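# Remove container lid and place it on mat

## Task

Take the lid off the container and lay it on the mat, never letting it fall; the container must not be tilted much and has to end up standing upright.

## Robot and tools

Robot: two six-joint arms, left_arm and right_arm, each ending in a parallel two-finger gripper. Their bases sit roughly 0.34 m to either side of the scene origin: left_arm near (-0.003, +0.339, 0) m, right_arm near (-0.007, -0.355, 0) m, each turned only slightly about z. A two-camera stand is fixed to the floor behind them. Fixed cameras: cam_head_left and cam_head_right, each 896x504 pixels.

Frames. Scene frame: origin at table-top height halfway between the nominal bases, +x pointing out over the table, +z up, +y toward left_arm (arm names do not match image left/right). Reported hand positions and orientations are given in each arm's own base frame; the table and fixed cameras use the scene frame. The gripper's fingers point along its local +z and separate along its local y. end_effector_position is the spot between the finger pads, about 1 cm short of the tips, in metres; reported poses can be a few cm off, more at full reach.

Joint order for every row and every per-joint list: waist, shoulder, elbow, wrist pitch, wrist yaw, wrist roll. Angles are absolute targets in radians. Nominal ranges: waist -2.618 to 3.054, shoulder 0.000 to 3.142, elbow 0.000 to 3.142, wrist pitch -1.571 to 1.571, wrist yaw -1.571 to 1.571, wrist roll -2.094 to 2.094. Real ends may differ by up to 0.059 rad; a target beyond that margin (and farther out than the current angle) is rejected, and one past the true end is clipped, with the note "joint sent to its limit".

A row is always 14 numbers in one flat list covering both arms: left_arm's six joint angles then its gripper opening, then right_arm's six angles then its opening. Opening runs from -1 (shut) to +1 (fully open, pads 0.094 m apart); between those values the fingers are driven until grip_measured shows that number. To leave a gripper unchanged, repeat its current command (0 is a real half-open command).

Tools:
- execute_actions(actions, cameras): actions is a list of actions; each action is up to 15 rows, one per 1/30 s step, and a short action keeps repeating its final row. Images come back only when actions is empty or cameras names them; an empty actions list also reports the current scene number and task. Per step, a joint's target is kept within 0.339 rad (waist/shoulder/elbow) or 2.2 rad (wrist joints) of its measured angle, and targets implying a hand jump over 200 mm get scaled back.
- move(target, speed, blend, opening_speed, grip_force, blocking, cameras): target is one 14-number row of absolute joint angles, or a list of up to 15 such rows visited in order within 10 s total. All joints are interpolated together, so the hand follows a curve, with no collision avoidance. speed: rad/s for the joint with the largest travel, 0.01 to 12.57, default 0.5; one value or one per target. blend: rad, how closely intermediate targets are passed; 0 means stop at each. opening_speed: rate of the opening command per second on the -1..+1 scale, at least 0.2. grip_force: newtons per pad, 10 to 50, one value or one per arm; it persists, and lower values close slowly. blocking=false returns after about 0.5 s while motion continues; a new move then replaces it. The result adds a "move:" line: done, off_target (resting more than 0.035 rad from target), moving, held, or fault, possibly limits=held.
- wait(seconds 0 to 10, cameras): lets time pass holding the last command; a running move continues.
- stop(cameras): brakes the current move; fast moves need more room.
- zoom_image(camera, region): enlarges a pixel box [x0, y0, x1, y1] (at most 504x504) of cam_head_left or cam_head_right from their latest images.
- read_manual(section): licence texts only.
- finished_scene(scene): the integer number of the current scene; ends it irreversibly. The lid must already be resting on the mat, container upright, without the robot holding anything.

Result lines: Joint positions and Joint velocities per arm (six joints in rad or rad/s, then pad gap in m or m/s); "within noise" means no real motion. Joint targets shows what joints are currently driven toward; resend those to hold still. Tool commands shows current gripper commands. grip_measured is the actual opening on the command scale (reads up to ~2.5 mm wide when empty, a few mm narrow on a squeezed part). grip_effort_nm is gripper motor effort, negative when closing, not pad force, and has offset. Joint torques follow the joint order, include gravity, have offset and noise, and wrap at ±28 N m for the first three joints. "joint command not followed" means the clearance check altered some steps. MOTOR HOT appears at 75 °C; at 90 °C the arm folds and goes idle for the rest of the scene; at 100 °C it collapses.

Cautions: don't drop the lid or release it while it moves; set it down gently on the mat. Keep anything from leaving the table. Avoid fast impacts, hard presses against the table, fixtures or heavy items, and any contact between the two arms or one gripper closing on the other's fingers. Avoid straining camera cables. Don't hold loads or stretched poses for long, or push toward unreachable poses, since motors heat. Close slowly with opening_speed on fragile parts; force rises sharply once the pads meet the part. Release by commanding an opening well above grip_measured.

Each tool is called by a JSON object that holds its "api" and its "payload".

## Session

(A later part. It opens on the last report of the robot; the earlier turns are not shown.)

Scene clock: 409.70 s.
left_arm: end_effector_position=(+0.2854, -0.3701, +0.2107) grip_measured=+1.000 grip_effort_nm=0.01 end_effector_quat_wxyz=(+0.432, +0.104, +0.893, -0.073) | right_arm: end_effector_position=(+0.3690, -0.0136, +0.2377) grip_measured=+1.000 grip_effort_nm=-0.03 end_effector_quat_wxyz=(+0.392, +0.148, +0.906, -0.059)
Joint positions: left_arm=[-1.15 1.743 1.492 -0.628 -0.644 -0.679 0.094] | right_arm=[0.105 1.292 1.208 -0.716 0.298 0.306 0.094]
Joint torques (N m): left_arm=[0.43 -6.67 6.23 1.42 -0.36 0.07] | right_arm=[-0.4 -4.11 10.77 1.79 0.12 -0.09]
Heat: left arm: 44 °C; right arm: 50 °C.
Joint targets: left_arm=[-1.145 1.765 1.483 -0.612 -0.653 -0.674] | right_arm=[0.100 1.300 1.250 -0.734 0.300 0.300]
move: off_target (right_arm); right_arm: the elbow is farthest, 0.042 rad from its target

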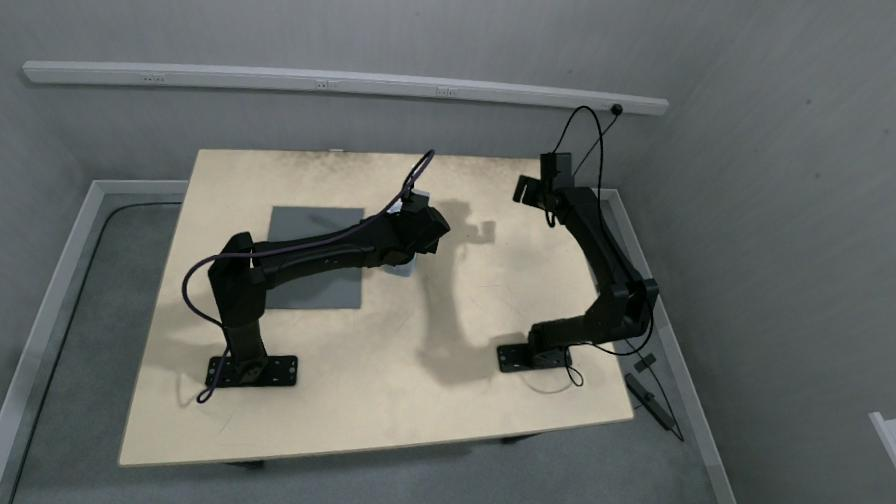

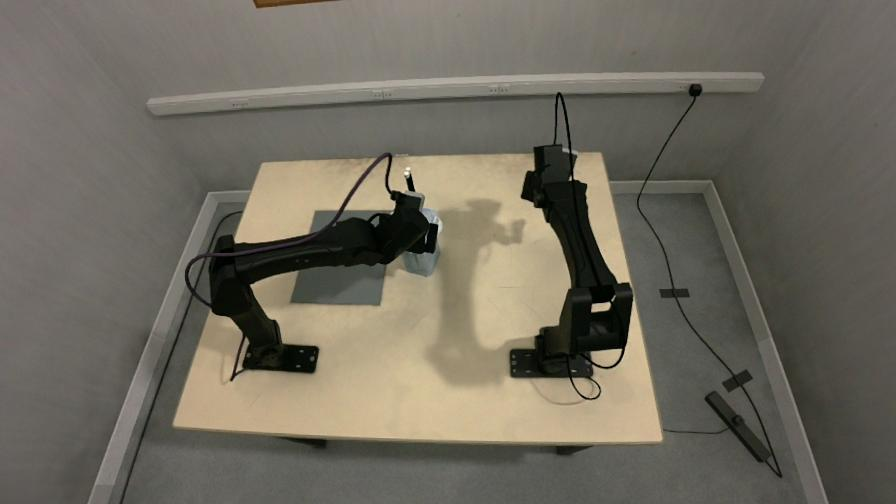

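{"api": "move", "payload": {"target": [-1.143,1.772,1.430,-0.611,-0.653,-0.674,1,0.1,1.3,1.25,-0.734,0.3,0.3,1], "speed": 0.1, "cameras": ["cam_head_right","cam_head_left"]}}

{"api": "zoom_image", "payload": {"camera": "cam_head_right", "region": [360, 160, 450, 290]}}

Scene clock: 420.33 s.
left_arm: end_effector_position=(+0.2871, -0.3676, +0.2043) grip_measured=+1.000 grip_effort_nm=0.02 end_effector_quat_wxyz=(+0.438, +0.103, +0.891, -0.066) | right_arm: end_effector_position=(+0.3690, -0.0136, +0.2377) grip_measured=+1.000 grip_effort_nm=-0.03 end_effector_quat_wxyz=(+0.392, +0.148, +0.906, -0.059)
Joint positions: left_arm=[-1.15 1.743 1.461 -0.597 -0.662 -0.673 0.094] | right_arm=[0.105 1.292 1.208 -0.716 0.298 0.306 0.094]
Joint torques (N m): left_arm=[0.64 -6.12 4.45 1.11 -0.18 0] | right_arm=[-0.39 -4.12 10.77 1.79 0.13 -0.1]
Motor temperatures (°C): left_arm=[30 38 42 35 25 26 26] | right_arm=[26 31 51 32 27 28 27]
Heat: left arm: 42 °C; right arm: 51 °C.
Joint targets: left_arm=[-1.143 1.772 1.430 -0.611 -0.653 -0.674] | right_arm=[0.100 1.300 1.250 -0.734 0.300 0.300]
move: off_target (right_arm); right_arm: the elbow is farthest, 0.042 rad from its target

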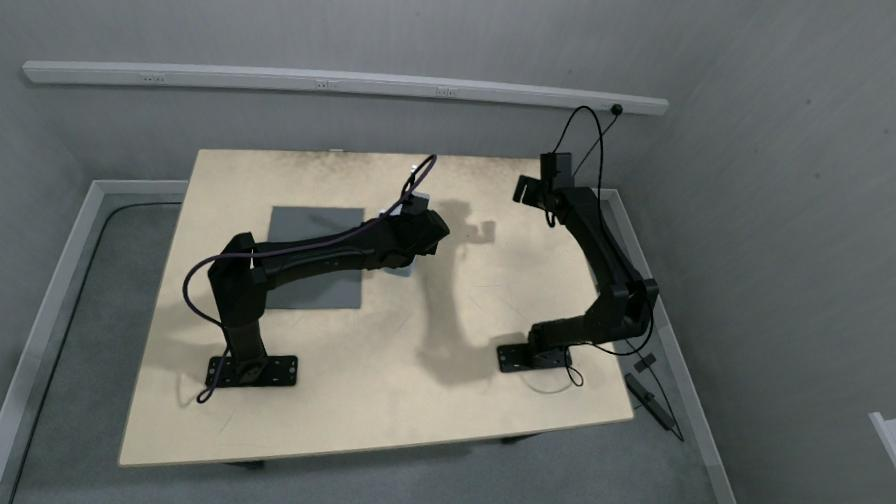

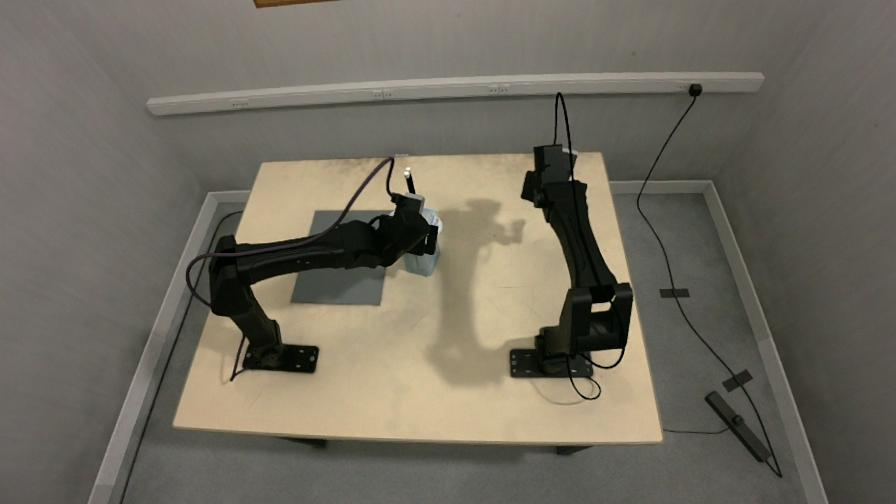

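Scaled by 3.877 from the camera's 896x504 image, which has a finer 1280x720 frame.

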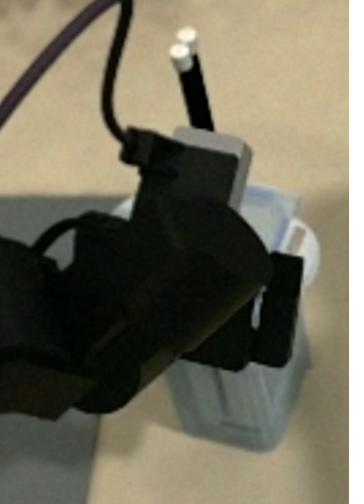

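{"api": "move", "payload": {"target": [-1.143,1.772,1.375,-0.58,-0.653,-0.674,1,0.1,1.3,1.25,-0.734,0.3,0.3,1], "speed": 0.1, "cameras": ["cam_head_right","cam_head_left"]}}

{"api": "zoom_image", "payload": {"camera": "cam_head_right", "region": [360, 160, 450, 290]}}

Scene clock: 432.23 s.
left_arm: end_effector_position=(+0.2927, -0.3678, +0.2023) grip_measured=+1.000 grip_effort_nm=0.02 end_effector_quat_wxyz=(+0.458, +0.095, +0.882, -0.065) | right_arm: end_effector_position=(+0.3690, -0.0136, +0.2377) grip_measured=+1.000 grip_effort_nm=-0.03 end_effector_quat_wxyz=(+0.392, +0.148, +0.906, -0.059)
Joint positions: left_arm=[-1.15 1.743 1.422 -0.522 -0.698 -0.66 0.094] | right_arm=[0.105 1.292 1.208 -0.716 0.298 0.306 0.094]
Joint torques (N m): left_arm=[0.64 -6.13 3.21 0.74 0.19 -0.13] | right_arm=[-0.4 -4.11 10.76 1.79 0.13 -0.09]
Heat: left arm: 40 °C; right arm: 51 °C.
Joint targets: left_arm=[-1.143 1.772 1.375 -0.580 -0.653 -0.674] | right_arm=[0.100 1.300 1.250 -0.734 0.300 0.300]
move: off_target (left_arm, right_arm); left_arm: the wrist pitch is farthest, 0.058 rad from its target; right_arm: the elbow is farthest, 0.042 rad from its target

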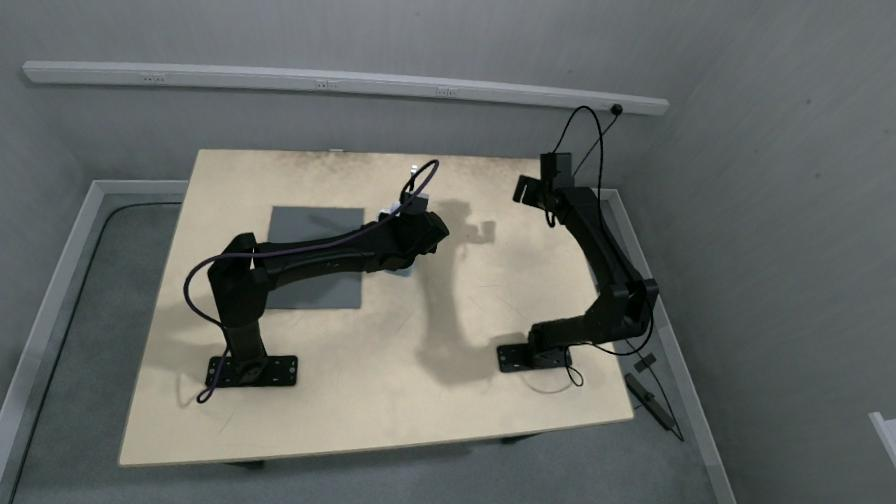

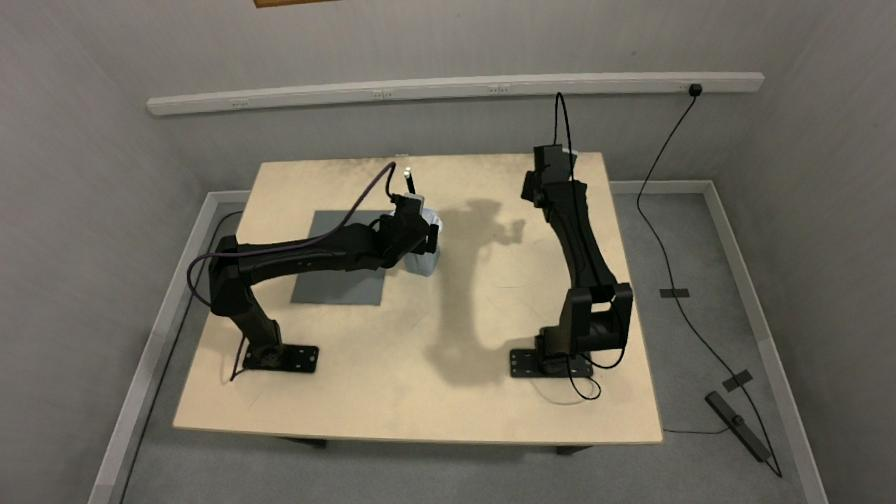

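Scaled by 3.877 from the camera's 896x504 image, which has a finer 1280x720 frame.

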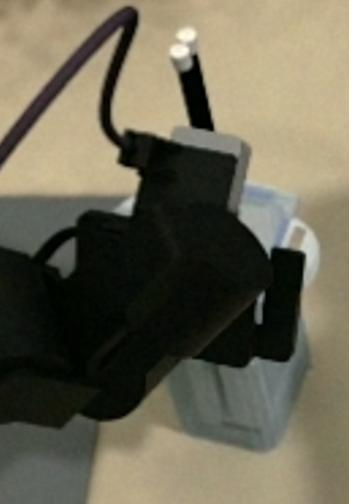

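{"api": "move", "payload": {"target": [-1.143,1.760,1.47,-0.60,-0.653,-0.674,1,0.1,1.3,1.25,-0.734,0.3,0.3,1], "speed": 0.15, "cameras": []}}

Scene clock: 443.67 s.
left_arm: end_effector_position=(+0.2907, -0.3688, +0.2046) grip_measured=+1.000 grip_effort_nm=0.01 end_effector_quat_wxyz=(+0.448, +0.101, +0.886, -0.068) | right_arm: end_effector_position=(+0.3690, -0.0136, +0.2377) grip_measured=+1.000 grip_effort_nm=-0.03 end_effector_quat_wxyz=(+0.392, +0.148, +0.906, -0.059)
Joint positions: left_arm=[-1.148 1.743 1.445 -0.557 -0.675 -0.66 0.094] | right_arm=[0.105 1.292 1.208 -0.716 0.298 0.306 0.094]
Joint torques (N m): left_arm=[0.42 -7.05 9.17 0.87 -0.05 -0.12] | right_arm=[-0.42 -4.11 10.78 1.78 0.13 -0.09]
Heat: left arm: 38 °C; right arm: 51 °C.
Joint targets: left_arm=[-1.143 1.760 1.470 -0.600 -0.653 -0.674] | right_arm=[0.100 1.300 1.250 -0.734 0.300 0.300]
move: off_target (left_arm, right_arm); left_arm: the wrist pitch is farthest, 0.043 rad from its target; right_arm: the elbow is farthest, 0.042 rad from its target
No camera images: "cameras" was empty.

{"api": "move", "payload": {"target": [-1.143,1.760,1.47,-0.59,-0.660,-0.67,-0.45,0.1,1.3,1.25,-0.734,0.3,0.3,1], "speed": 0.15, "opening_speed": 0.7, "grip_force": [30,50], "cameras": ["cam_head_right","cam_head_left"]}}

{"api": "zoom_image", "payload": {"camera": "cam_head_right", "region": [360, 160, 450, 290]}}

{"api": "zoom_image", "payload": {"camera": "cam_head_left", "region": [360, 160, 450, 290]}}

Scene clock: 455.70 s.
left_arm: end_effector_position=(+0.2925, -0.3632, +0.2045) grip_measured=-0.448 grip_effort_nm=-0.11 end_effector_quat_wxyz=(+0.451, +0.096, +0.886, -0.056) | right_arm: end_effector_position=(+0.3690, -0.0136, +0.2377) grip_measured=+1.000 grip_effort_nm=-0.03 end_effector_quat_wxyz=(+0.392, +0.148, +0.906, -0.059)
Joint positions: left_arm=[-1.146 1.743 1.446 -0.573 -0.696 -0.666 0.026] | right_arm=[0.105 1.292 1.208 -0.716 0.298 0.306 0.094]
Joint torques (N m): left_arm=[0.27 -7.02 9.02 1.09 0.1 -0.02] | right_arm=[-0.39 -4.11 10.77 1.79 0.12 -0.1]
Heat: left arm: 39 °C; right arm: 51 °C.
Joint targets: left_arm=[-1.143 1.760 1.470 -0.590 -0.660 -0.670] | right_arm=[0.100 1.300 1.250 -0.734 0.300 0.300]
grip_force (N): 30, 50
move: off_target (left_arm, right_arm); left_arm: the wrist yaw is farthest, 0.036 rad from its target; right_arm: the elbow is farthest, 0.042 rad from its target

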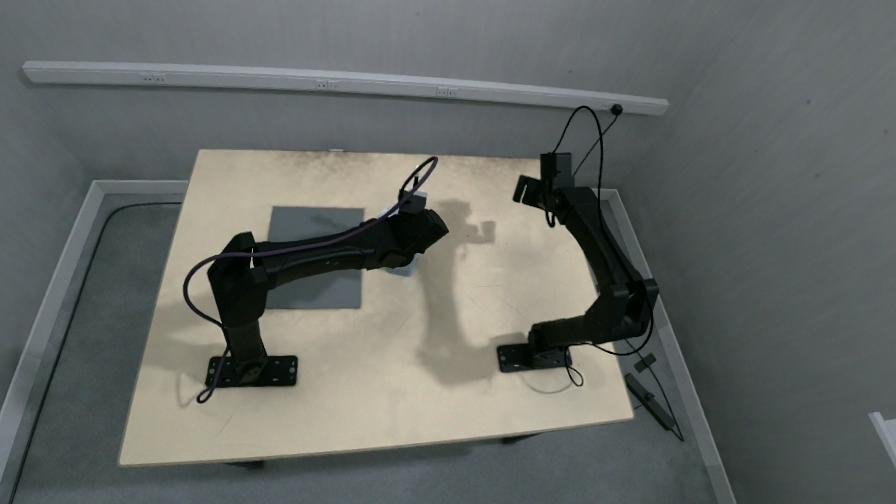

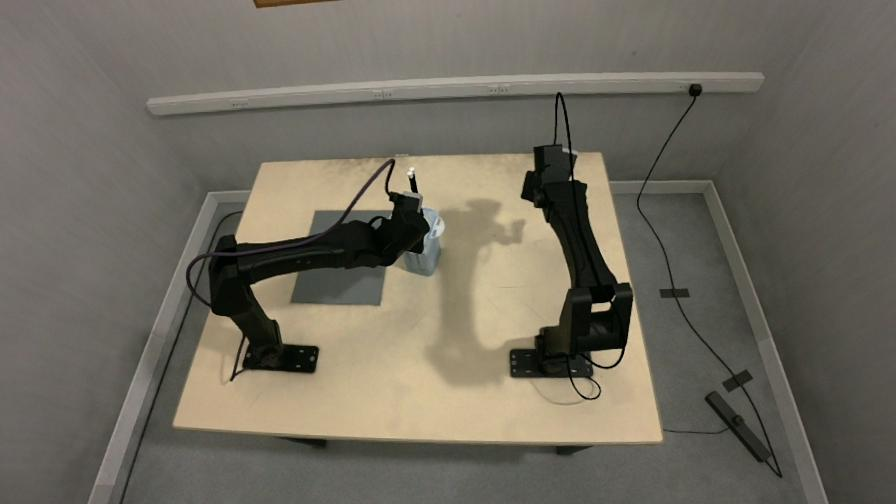

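Scaled by 3.877 from the camera's 896x504 image, which has a finer 1280x720 frame.

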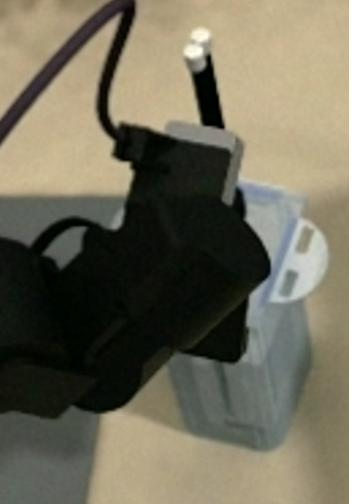

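Scaled by 3.877 from the camera's 896x504 image, which has a finer 1280x720 frame.

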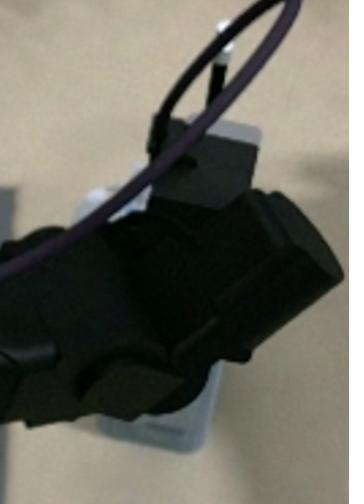

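{"api": "move", "payload": {"target": [-1.143,1.760,1.47,-0.59,-0.660,-0.67,-0.62,0.1,1.3,1.25,-0.734,0.3,0.3,1], "speed": 0.15, "opening_speed": 0.3, "cameras": ["cam_head_right","cam_head_left"]}}

{"api": "zoom_image", "payload": {"camera": "cam_head_right", "region": [360, 160, 450, 290]}}

Scene clock: 463.10 s.
left_arm: end_effector_position=(+0.2926, -0.3630, +0.2047) grip_measured=-0.537 grip_effort_nm=-0.65 end_effector_quat_wxyz=(+0.452, +0.096, +0.885, -0.055) | right_arm: end_effector_position=(+0.3690, -0.0136, +0.2377) grip_measured=+1.000 grip_effort_nm=-0.03 end_effector_quat_wxyz=(+0.392, +0.148, +0.906, -0.059)
Joint positions: left_arm=[-1.146 1.743 1.446 -0.573 -0.698 -0.666 0.022] | right_arm=[0.105 1.292 1.208 -0.716 0.298 0.306 0.094]
Joint torques (N m): left_arm=[0.27 -6.99 9.03 1.1 0.11 -0.03] | right_arm=[-0.39 -4.1 10.77 1.79 0.13 -0.09]
Heat: left arm: 39 °C; right arm: 51 °C.
Joint targets: left_arm=[-1.143 1.760 1.470 -0.590 -0.660 -0.670] | right_arm=[0.100 1.300 1.250 -0.734 0.300 0.300]
grip_force (N): 30, 50
move: off_target (left_arm, right_arm); left_arm: the wrist yaw is farthest, 0.038 rad from its target; right_arm: the elbow is farthest, 0.042 rad from its target

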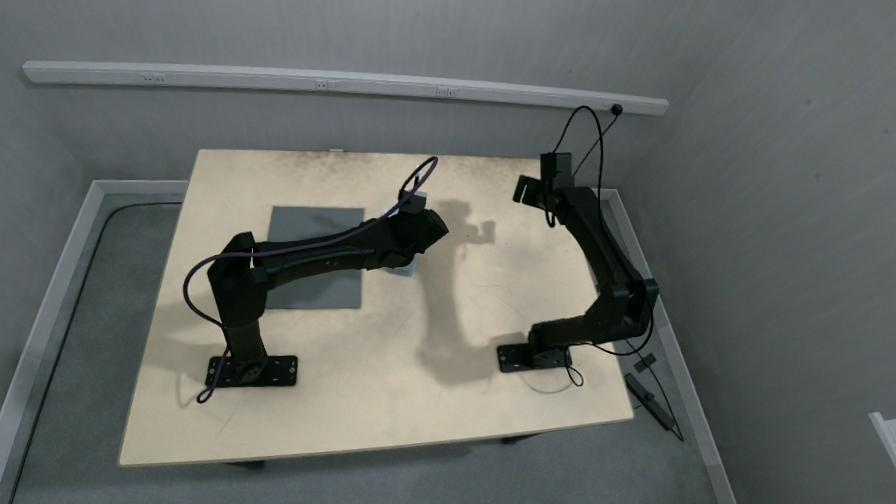

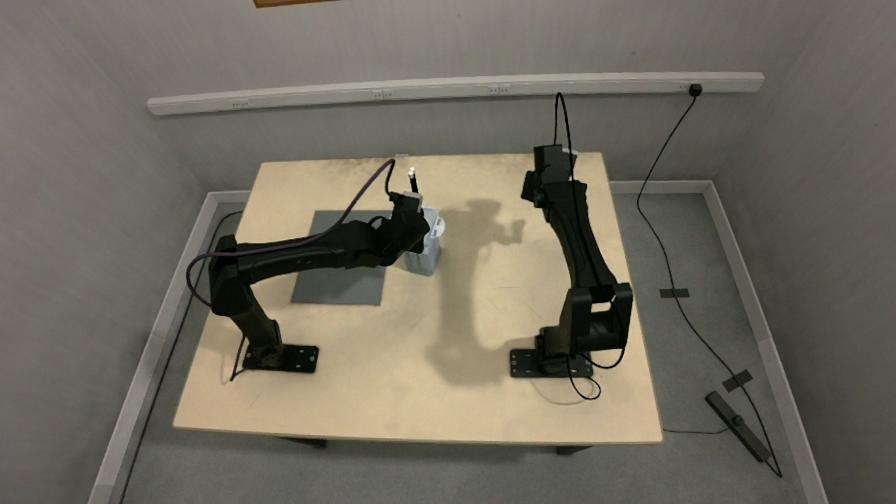

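Scaled by 3.877 from the camera's 896x504 image, which has a finer 1280x720 frame.

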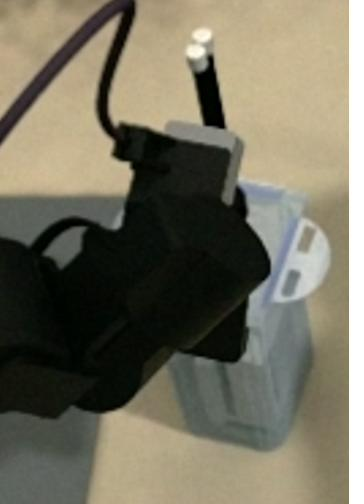

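{"api": "move", "payload": {"target": [[-1.143,1.760,1.47,-0.59,-0.660,-0.67,-0.75,0.1,1.3,1.25,-0.734,0.3,0.3,1],[-1.143,1.760,1.546,-0.645,-0.660,-0.67,-0.75,0.1,1.3,1.25,-0.734,0.3,0.3,1]], "speed": 0.1, "opening_speed": 0.4, "grip_force": [50,50], "cameras": ["cam_head_right","cam_head_left"]}}

{"api": "zoom_image", "payload": {"camera": "cam_head_right", "region": [360, 160, 450, 290]}}

{"api": "zoom_image", "payload": {"camera": "cam_head_left", "region": [360, 160, 450, 290]}}

Scene clock: 476.27 s.
left_arm: end_effector_position=(+0.2881, -0.3640, +0.2091) grip_measured=-0.552 grip_effort_nm=-1.02 end_effector_quat_wxyz=(+0.431, +0.108, +0.894, -0.059) | right_arm: end_effector_position=(+0.3690, -0.0136, +0.2377) grip_measured=+1.000 grip_effort_nm=-0.03 end_effector_quat_wxyz=(+0.392, +0.148, +0.906, -0.059)
Joint positions: left_arm=[-1.142 1.743 1.492 -0.645 -0.652 -0.666 0.021] | right_arm=[0.105 1.292 1.208 -0.716 0.298 0.306 0.094]
Joint torques (N m): left_arm=[-0.16 -7.04 11.66 1.23 -0.35 -0.02] | right_arm=[-0.4 -4.12 10.77 1.79 0.13 -0.1]
Heat: left arm: 40 °C; right arm: 52 °C.
Joint targets: left_arm=[-1.143 1.760 1.546 -0.645 -0.660 -0.670] | right_arm=[0.100 1.300 1.250 -0.734 0.300 0.300]
move: off_target (left_arm, right_arm); left_arm: the elbow is farthest, 0.054 rad from its target; right_arm: the elbow is farthest, 0.042 rad from its target

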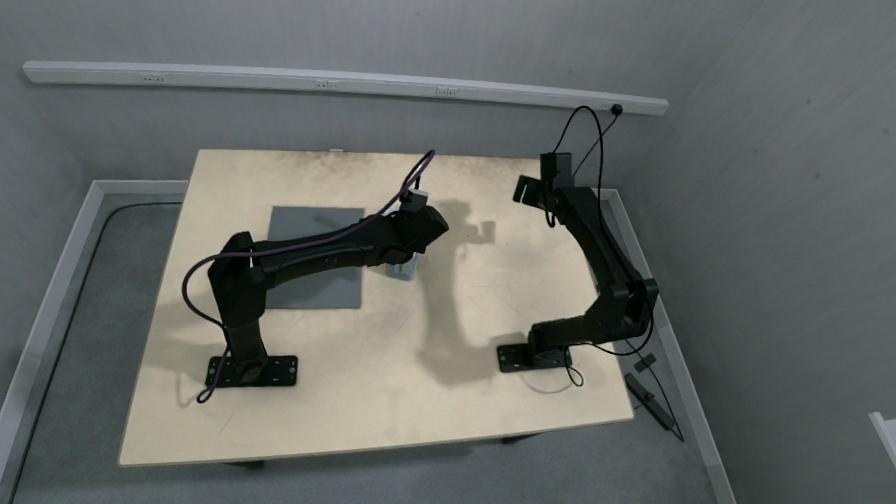

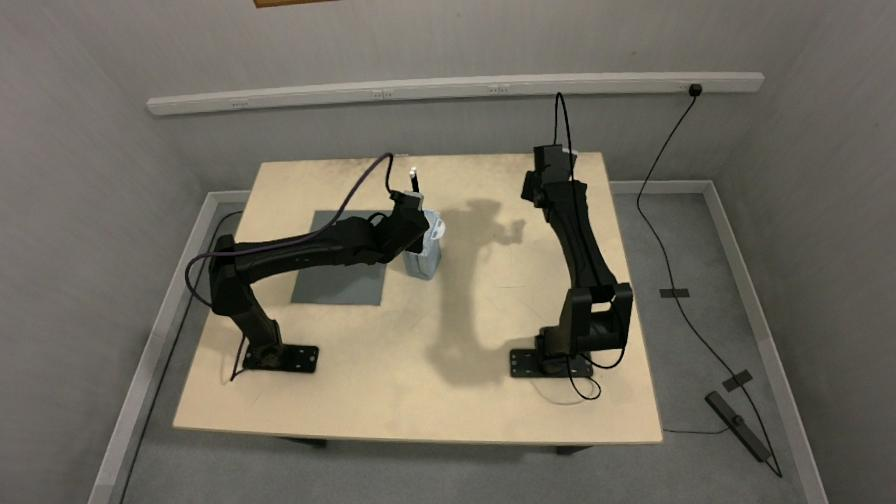

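Scaled by 3.877 from the camera's 896x504 image, which has a finer 1280x720 frame.

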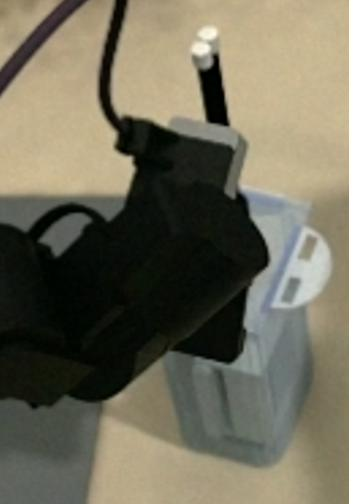

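Scaled by 3.877 from the camera's 896x504 image, which has a finer 1280x720 frame.

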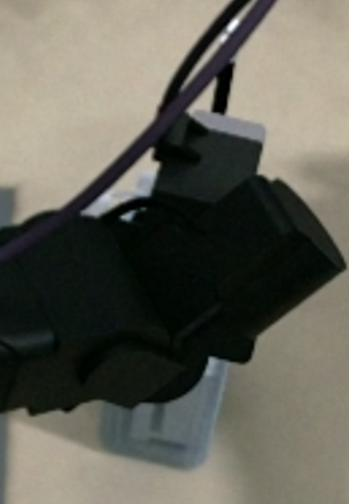

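{"api": "move", "payload": {"target": [[-1.143,1.760,1.45,-0.58,-0.665,-0.67,-0.75,0.1,1.3,1.25,-0.734,0.3,0.3,1]], "speed": 0.1, "cameras": ["cam_head_right","cam_head_left"]}}

{"api": "zoom_image", "payload": {"camera": "cam_head_right", "region": [360, 160, 450, 290]}}

Scene clock: 485.00 s.
left_arm: end_effector_position=(+0.2905, -0.3652, +0.2073) grip_measured=-0.552 grip_effort_nm=-1.01 end_effector_quat_wxyz=(+0.440, +0.102, +0.890, -0.062) | right_arm: end_effector_position=(+0.3690, -0.0136, +0.2377) grip_measured=+1.000 grip_effort_nm=-0.03 end_effector_quat_wxyz=(+0.392, +0.148, +0.906, -0.059)
Joint positions: left_arm=[-1.142 1.743 1.472 -0.606 -0.664 -0.666 0.021] | right_arm=[0.105 1.292 1.208 -0.716 0.298 0.306 0.094]
Joint torques (N m): left_arm=[-0.17 -7.04 5.22 1.52 -0.28 -0.03] | right_arm=[-0.4 -4.11 10.77 1.79 0.12 -0.1]
Heat: left arm: 42 °C; right arm: 52 °C.
Joint targets: left_arm=[-1.143 1.760 1.450 -0.580 -0.665 -0.670] | right_arm=[0.100 1.300 1.250 -0.734 0.300 0.300]
move: off_target (right_arm); right_arm: the elbow is farthest, 0.042 rad from its target

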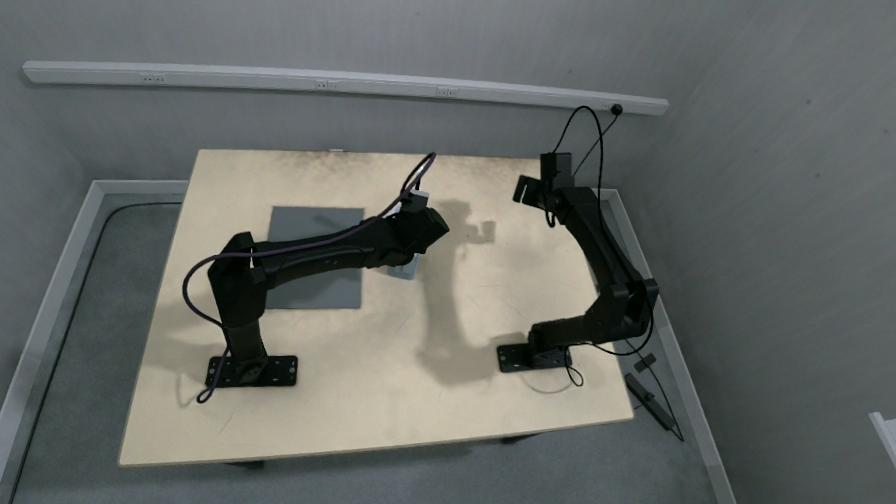

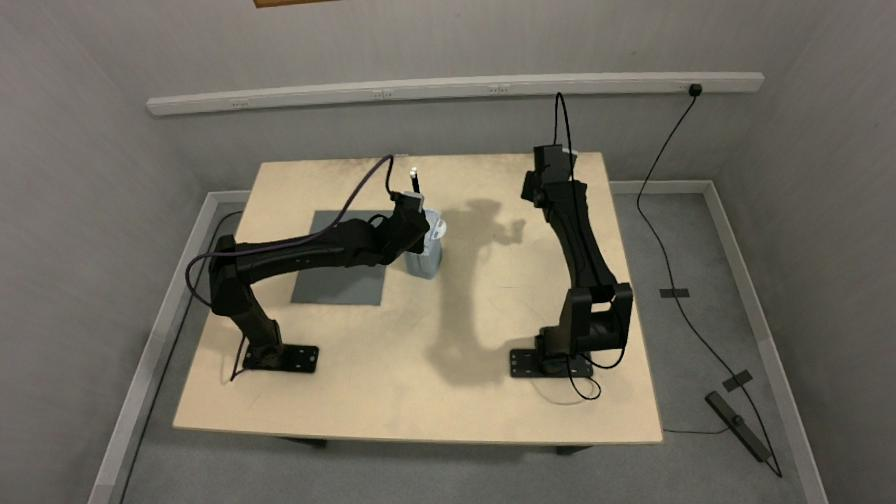

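Scaled by 3.877 from the camera's 896x504 image, which has a finer 1280x720 frame.

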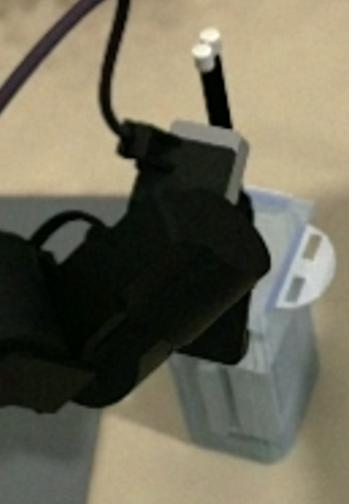

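{"api": "move", "payload": {"target": [[-1.143,1.760,1.415,-0.56,-0.67,-0.67,-0.75,0.1,1.3,1.25,-0.734,0.3,0.3,1]], "speed": 0.1, "cameras": ["cam_head_right","cam_head_left"]}}

{"api": "zoom_image", "payload": {"camera": "cam_head_right", "region": [360, 160, 450, 290]}}

Scene clock: 493.10 s.
left_arm: end_effector_position=(+0.2932, -0.3665, +0.2049) grip_measured=-0.552 grip_effort_nm=-1.01 end_effector_quat_wxyz=(+0.449, +0.095, +0.886, -0.066) | right_arm: end_effector_position=(+0.3690, -0.0136, +0.2377) grip_measured=+1.000 grip_effort_nm=-0.03 end_effector_quat_wxyz=(+0.392, +0.148, +0.906, -0.059)
Joint positions: left_arm=[-1.142 1.743 1.445 -0.557 -0.678 -0.665 0.021] | right_arm=[0.105 1.292 1.208 -0.716 0.298 0.306 0.094]
Joint torques (N m): left_arm=[-0.14 -7.06 4.52 1.22 -0.19 -0.03] | right_arm=[-0.39 -4.11 10.78 1.79 0.12 -0.09]
Heat: left arm: 40 °C; right arm: 52 °C.
Joint targets: left_arm=[-1.143 1.760 1.415 -0.560 -0.670 -0.670] | right_arm=[0.100 1.300 1.250 -0.734 0.300 0.300]
move: off_target (right_arm); right_arm: the elbow is farthest, 0.042 rad from its target

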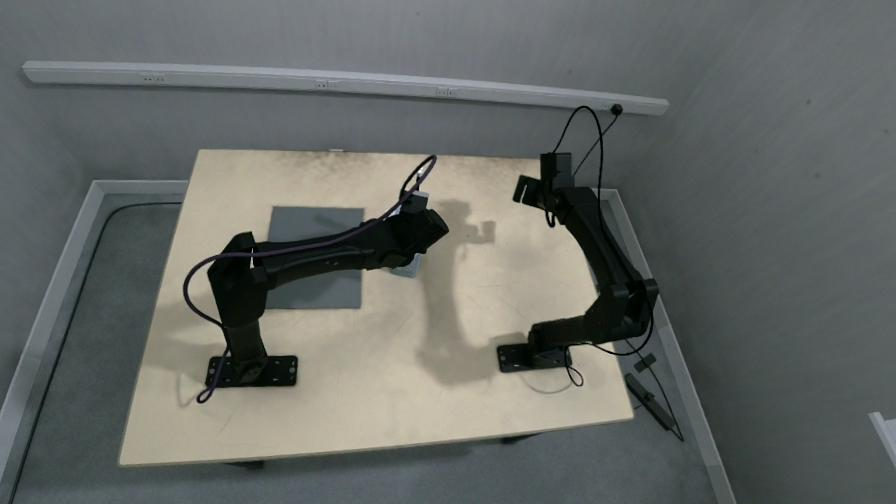

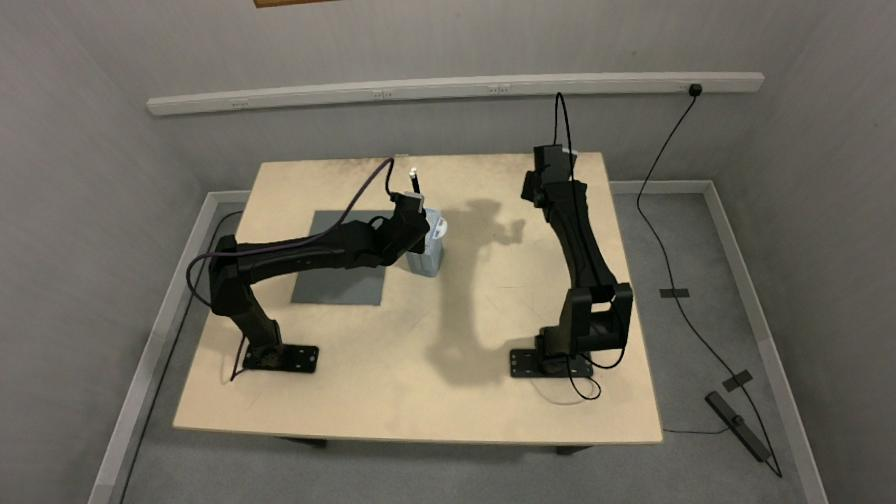

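Scaled by 3.877 from the camera's 896x504 image, which has a finer 1280x720 frame.

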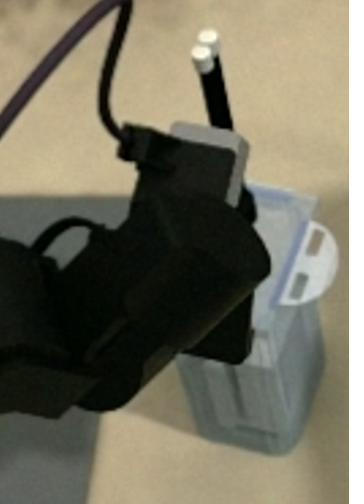

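{"api": "zoom_image", "payload": {"camera": "cam_head_right", "region": [400, 225, 450, 285]}}

{"api": "zoom_image", "payload": {"camera": "cam_head_left", "region": [380, 225, 440, 285]}}

Scaled by 8.400 from the camera's 896x504 image, which has a finer 1280x720 frame.

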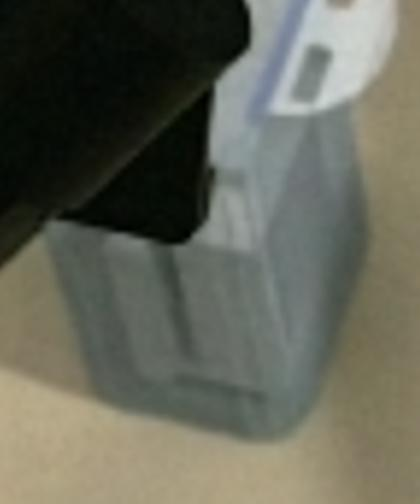

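Scaled by 8.400 from the camera's 896x504 image, which has a finer 1280x720 frame.

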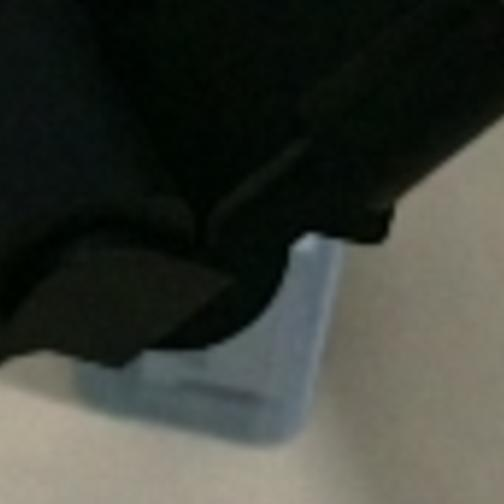

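{"api": "move", "payload": {"target": [[-1.143,1.760,1.43,-0.56,-0.67,-0.67,-0.75,0.1,1.45,0.5,0.9,-0.1,0,-0.36],[-1.143,1.760,1.43,-0.56,-0.67,-0.67,-0.75,0.1,1.496,0.15,1.36,-0.1,0,-0.36],[-1.143,1.760,1.43,-0.56,-0.67,-0.67,-0.75,0.503,1.496,0.15,1.36,-0.801,0,-0.36]], "speed": 0.7, "blend": [0.05,0.05,0], "cameras": ["cam_head_right","cam_head_left"]}}

{"api": "zoom_image", "payload": {"camera": "cam_head_right", "region": [370, 190, 500, 300]}}

Scene clock: 623.40 s.
left_arm: end_effector_position=(+0.2932, -0.3665, +0.2049) grip_measured=-0.552 grip_effort_nm=-1.02 end_effector_quat_wxyz=(+0.449, +0.095, +0.886, -0.066) | right_arm: end_effector_position=(+0.2140, +0.2631, +0.1604) grip_measured=-0.358 grip_effort_nm=-0.16 end_effector_quat_wxyz=(+0.566, -0.424, +0.564, +0.427)
Joint positions: left_arm=[-1.142 1.743 1.445 -0.557 -0.678 -0.665 0.021] | right_arm=[0.496 1.488 0.166 1.33 -0.794 0.007 0.03]
Joint torques (N m): left_arm=[-0.16 -7.02 5.78 1.25 -0.18 -0.05] | right_arm=[0.55 -3.22 3.32 2.56 -0.06 -0.1]
Motor temperatures (°C): left_arm=[30 39 35 33 25 26 28] | right_arm=[26 30 52 33 27 28 27]
Heat: left arm: 39 °C; right arm: 52 °C.
Joint targets: left_arm=[-1.143 1.760 1.430 -0.560 -0.670 -0.670] | right_arm=[0.503 1.496 0.150 1.360 -0.801 0.000]
move: done

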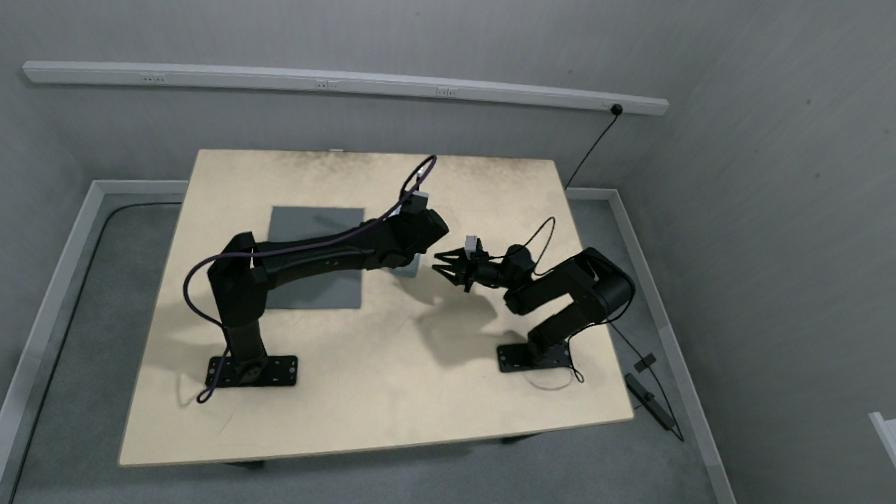

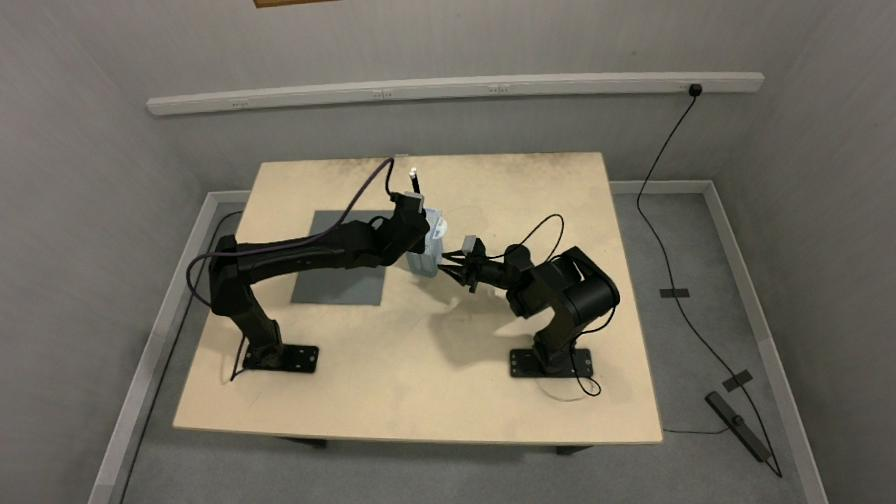

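Scaled by 3.877 from the camera's 896x504 image, which has a finer 1280x720 frame.

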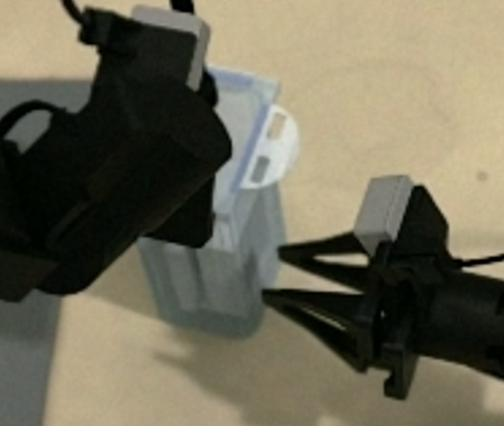

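{"api": "zoom_image", "payload": {"camera": "cam_head_left", "region": [380, 200, 500, 300]}}

{"api": "zoom_image", "payload": {"camera": "cam_head_right", "region": [400, 225, 460, 285]}}

Scaled by 4.200 from the camera's 896x504 image, which has a finer 1280x720 frame.

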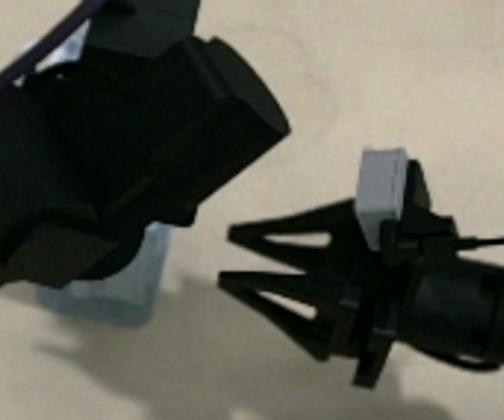

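Scaled by 8.400 from the camera's 896x504 image, which has a finer 1280x720 frame.

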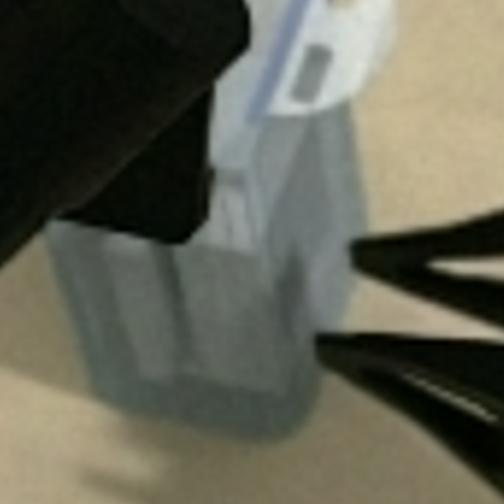

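{"api": "move", "payload": {"target": [-1.143,1.760,1.43,-0.56,-0.67,-0.67,-0.75,0.488,1.415,0.22,1.22,-0.829,0,-0.36], "speed": 0.3, "cameras": ["cam_head_right","cam_head_left"]}}

{"api": "zoom_image", "payload": {"camera": "cam_head_left", "region": [380, 200, 500, 300]}}

{"api": "zoom_image", "payload": {"camera": "cam_head_right", "region": [400, 225, 460, 285]}}

Scene clock: 674.13 s.
left_arm: end_effector_position=(+0.2932, -0.3665, +0.2049) grip_measured=-0.552 grip_effort_nm=-1.02 end_effector_quat_wxyz=(+0.449, +0.095, +0.886, -0.066) | right_arm: end_effector_position=(+0.2122, +0.2663, +0.1692) grip_measured=-0.358 grip_effort_nm=-0.16 end_effector_quat_wxyz=(+0.559, -0.431, +0.559, +0.435)
Joint positions: left_arm=[-1.142 1.743 1.445 -0.557 -0.678 -0.665 0.021] | right_arm=[0.496 1.43 0.195 1.239 -0.822 0.007 0.03]
Joint torques (N m): left_arm=[-0.14 -7.06 5.75 1.25 -0.19 -0.04] | right_arm=[-0.68 -5 7.01 2.01 -0.08 -0.1]
Motor temperatures (°C): left_arm=[30 39 35 33 25 26 29] | right_arm=[26 29 47 34 27 28 26]
Heat: left arm: 39 °C; right arm: 47 °C.
Joint targets: left_arm=[-1.143 1.760 1.430 -0.560 -0.670 -0.670] | right_arm=[0.488 1.415 0.220 1.220 -0.829 0.000]
move: done

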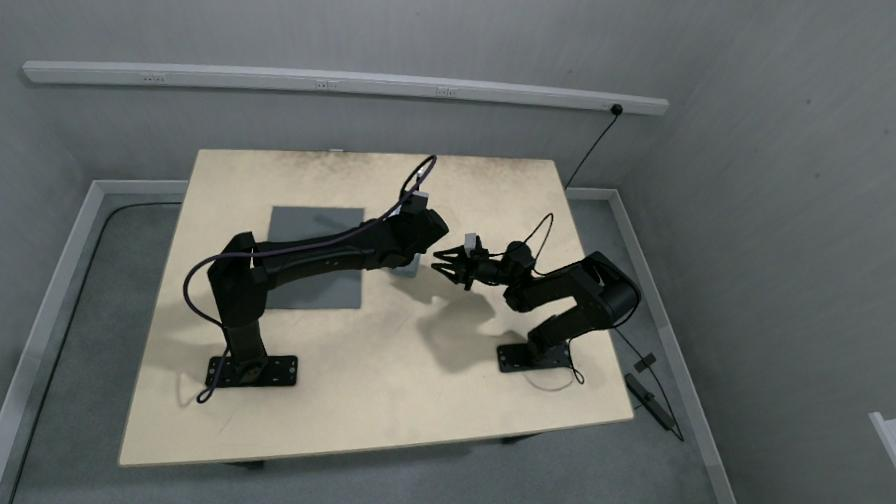

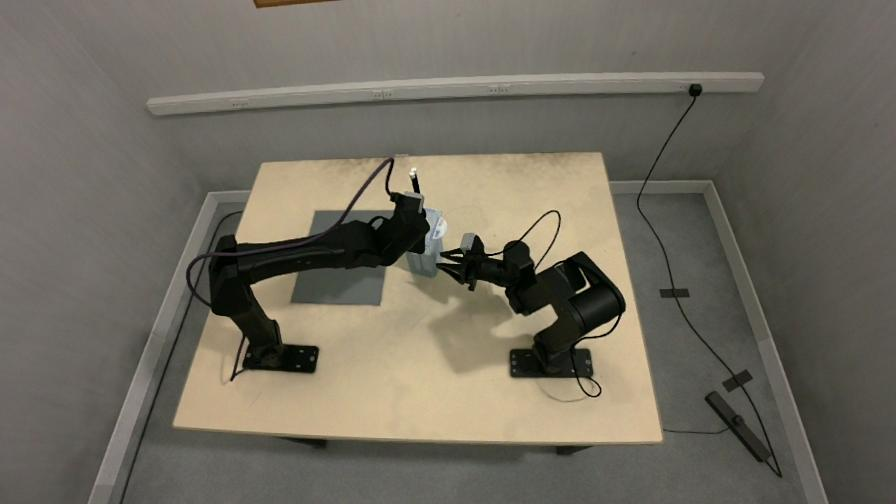

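Scaled by 4.200 from the camera's 896x504 image, which has a finer 1280x720 frame.

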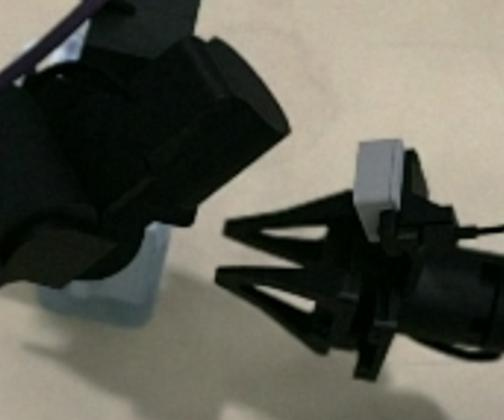

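Scaled by 8.400 from the camera's 896x504 image, which has a finer 1280x720 frame.

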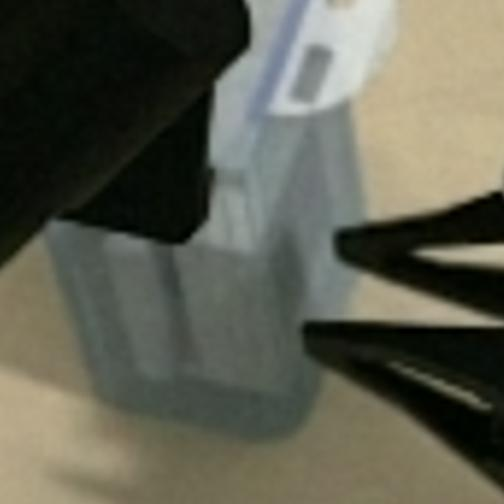

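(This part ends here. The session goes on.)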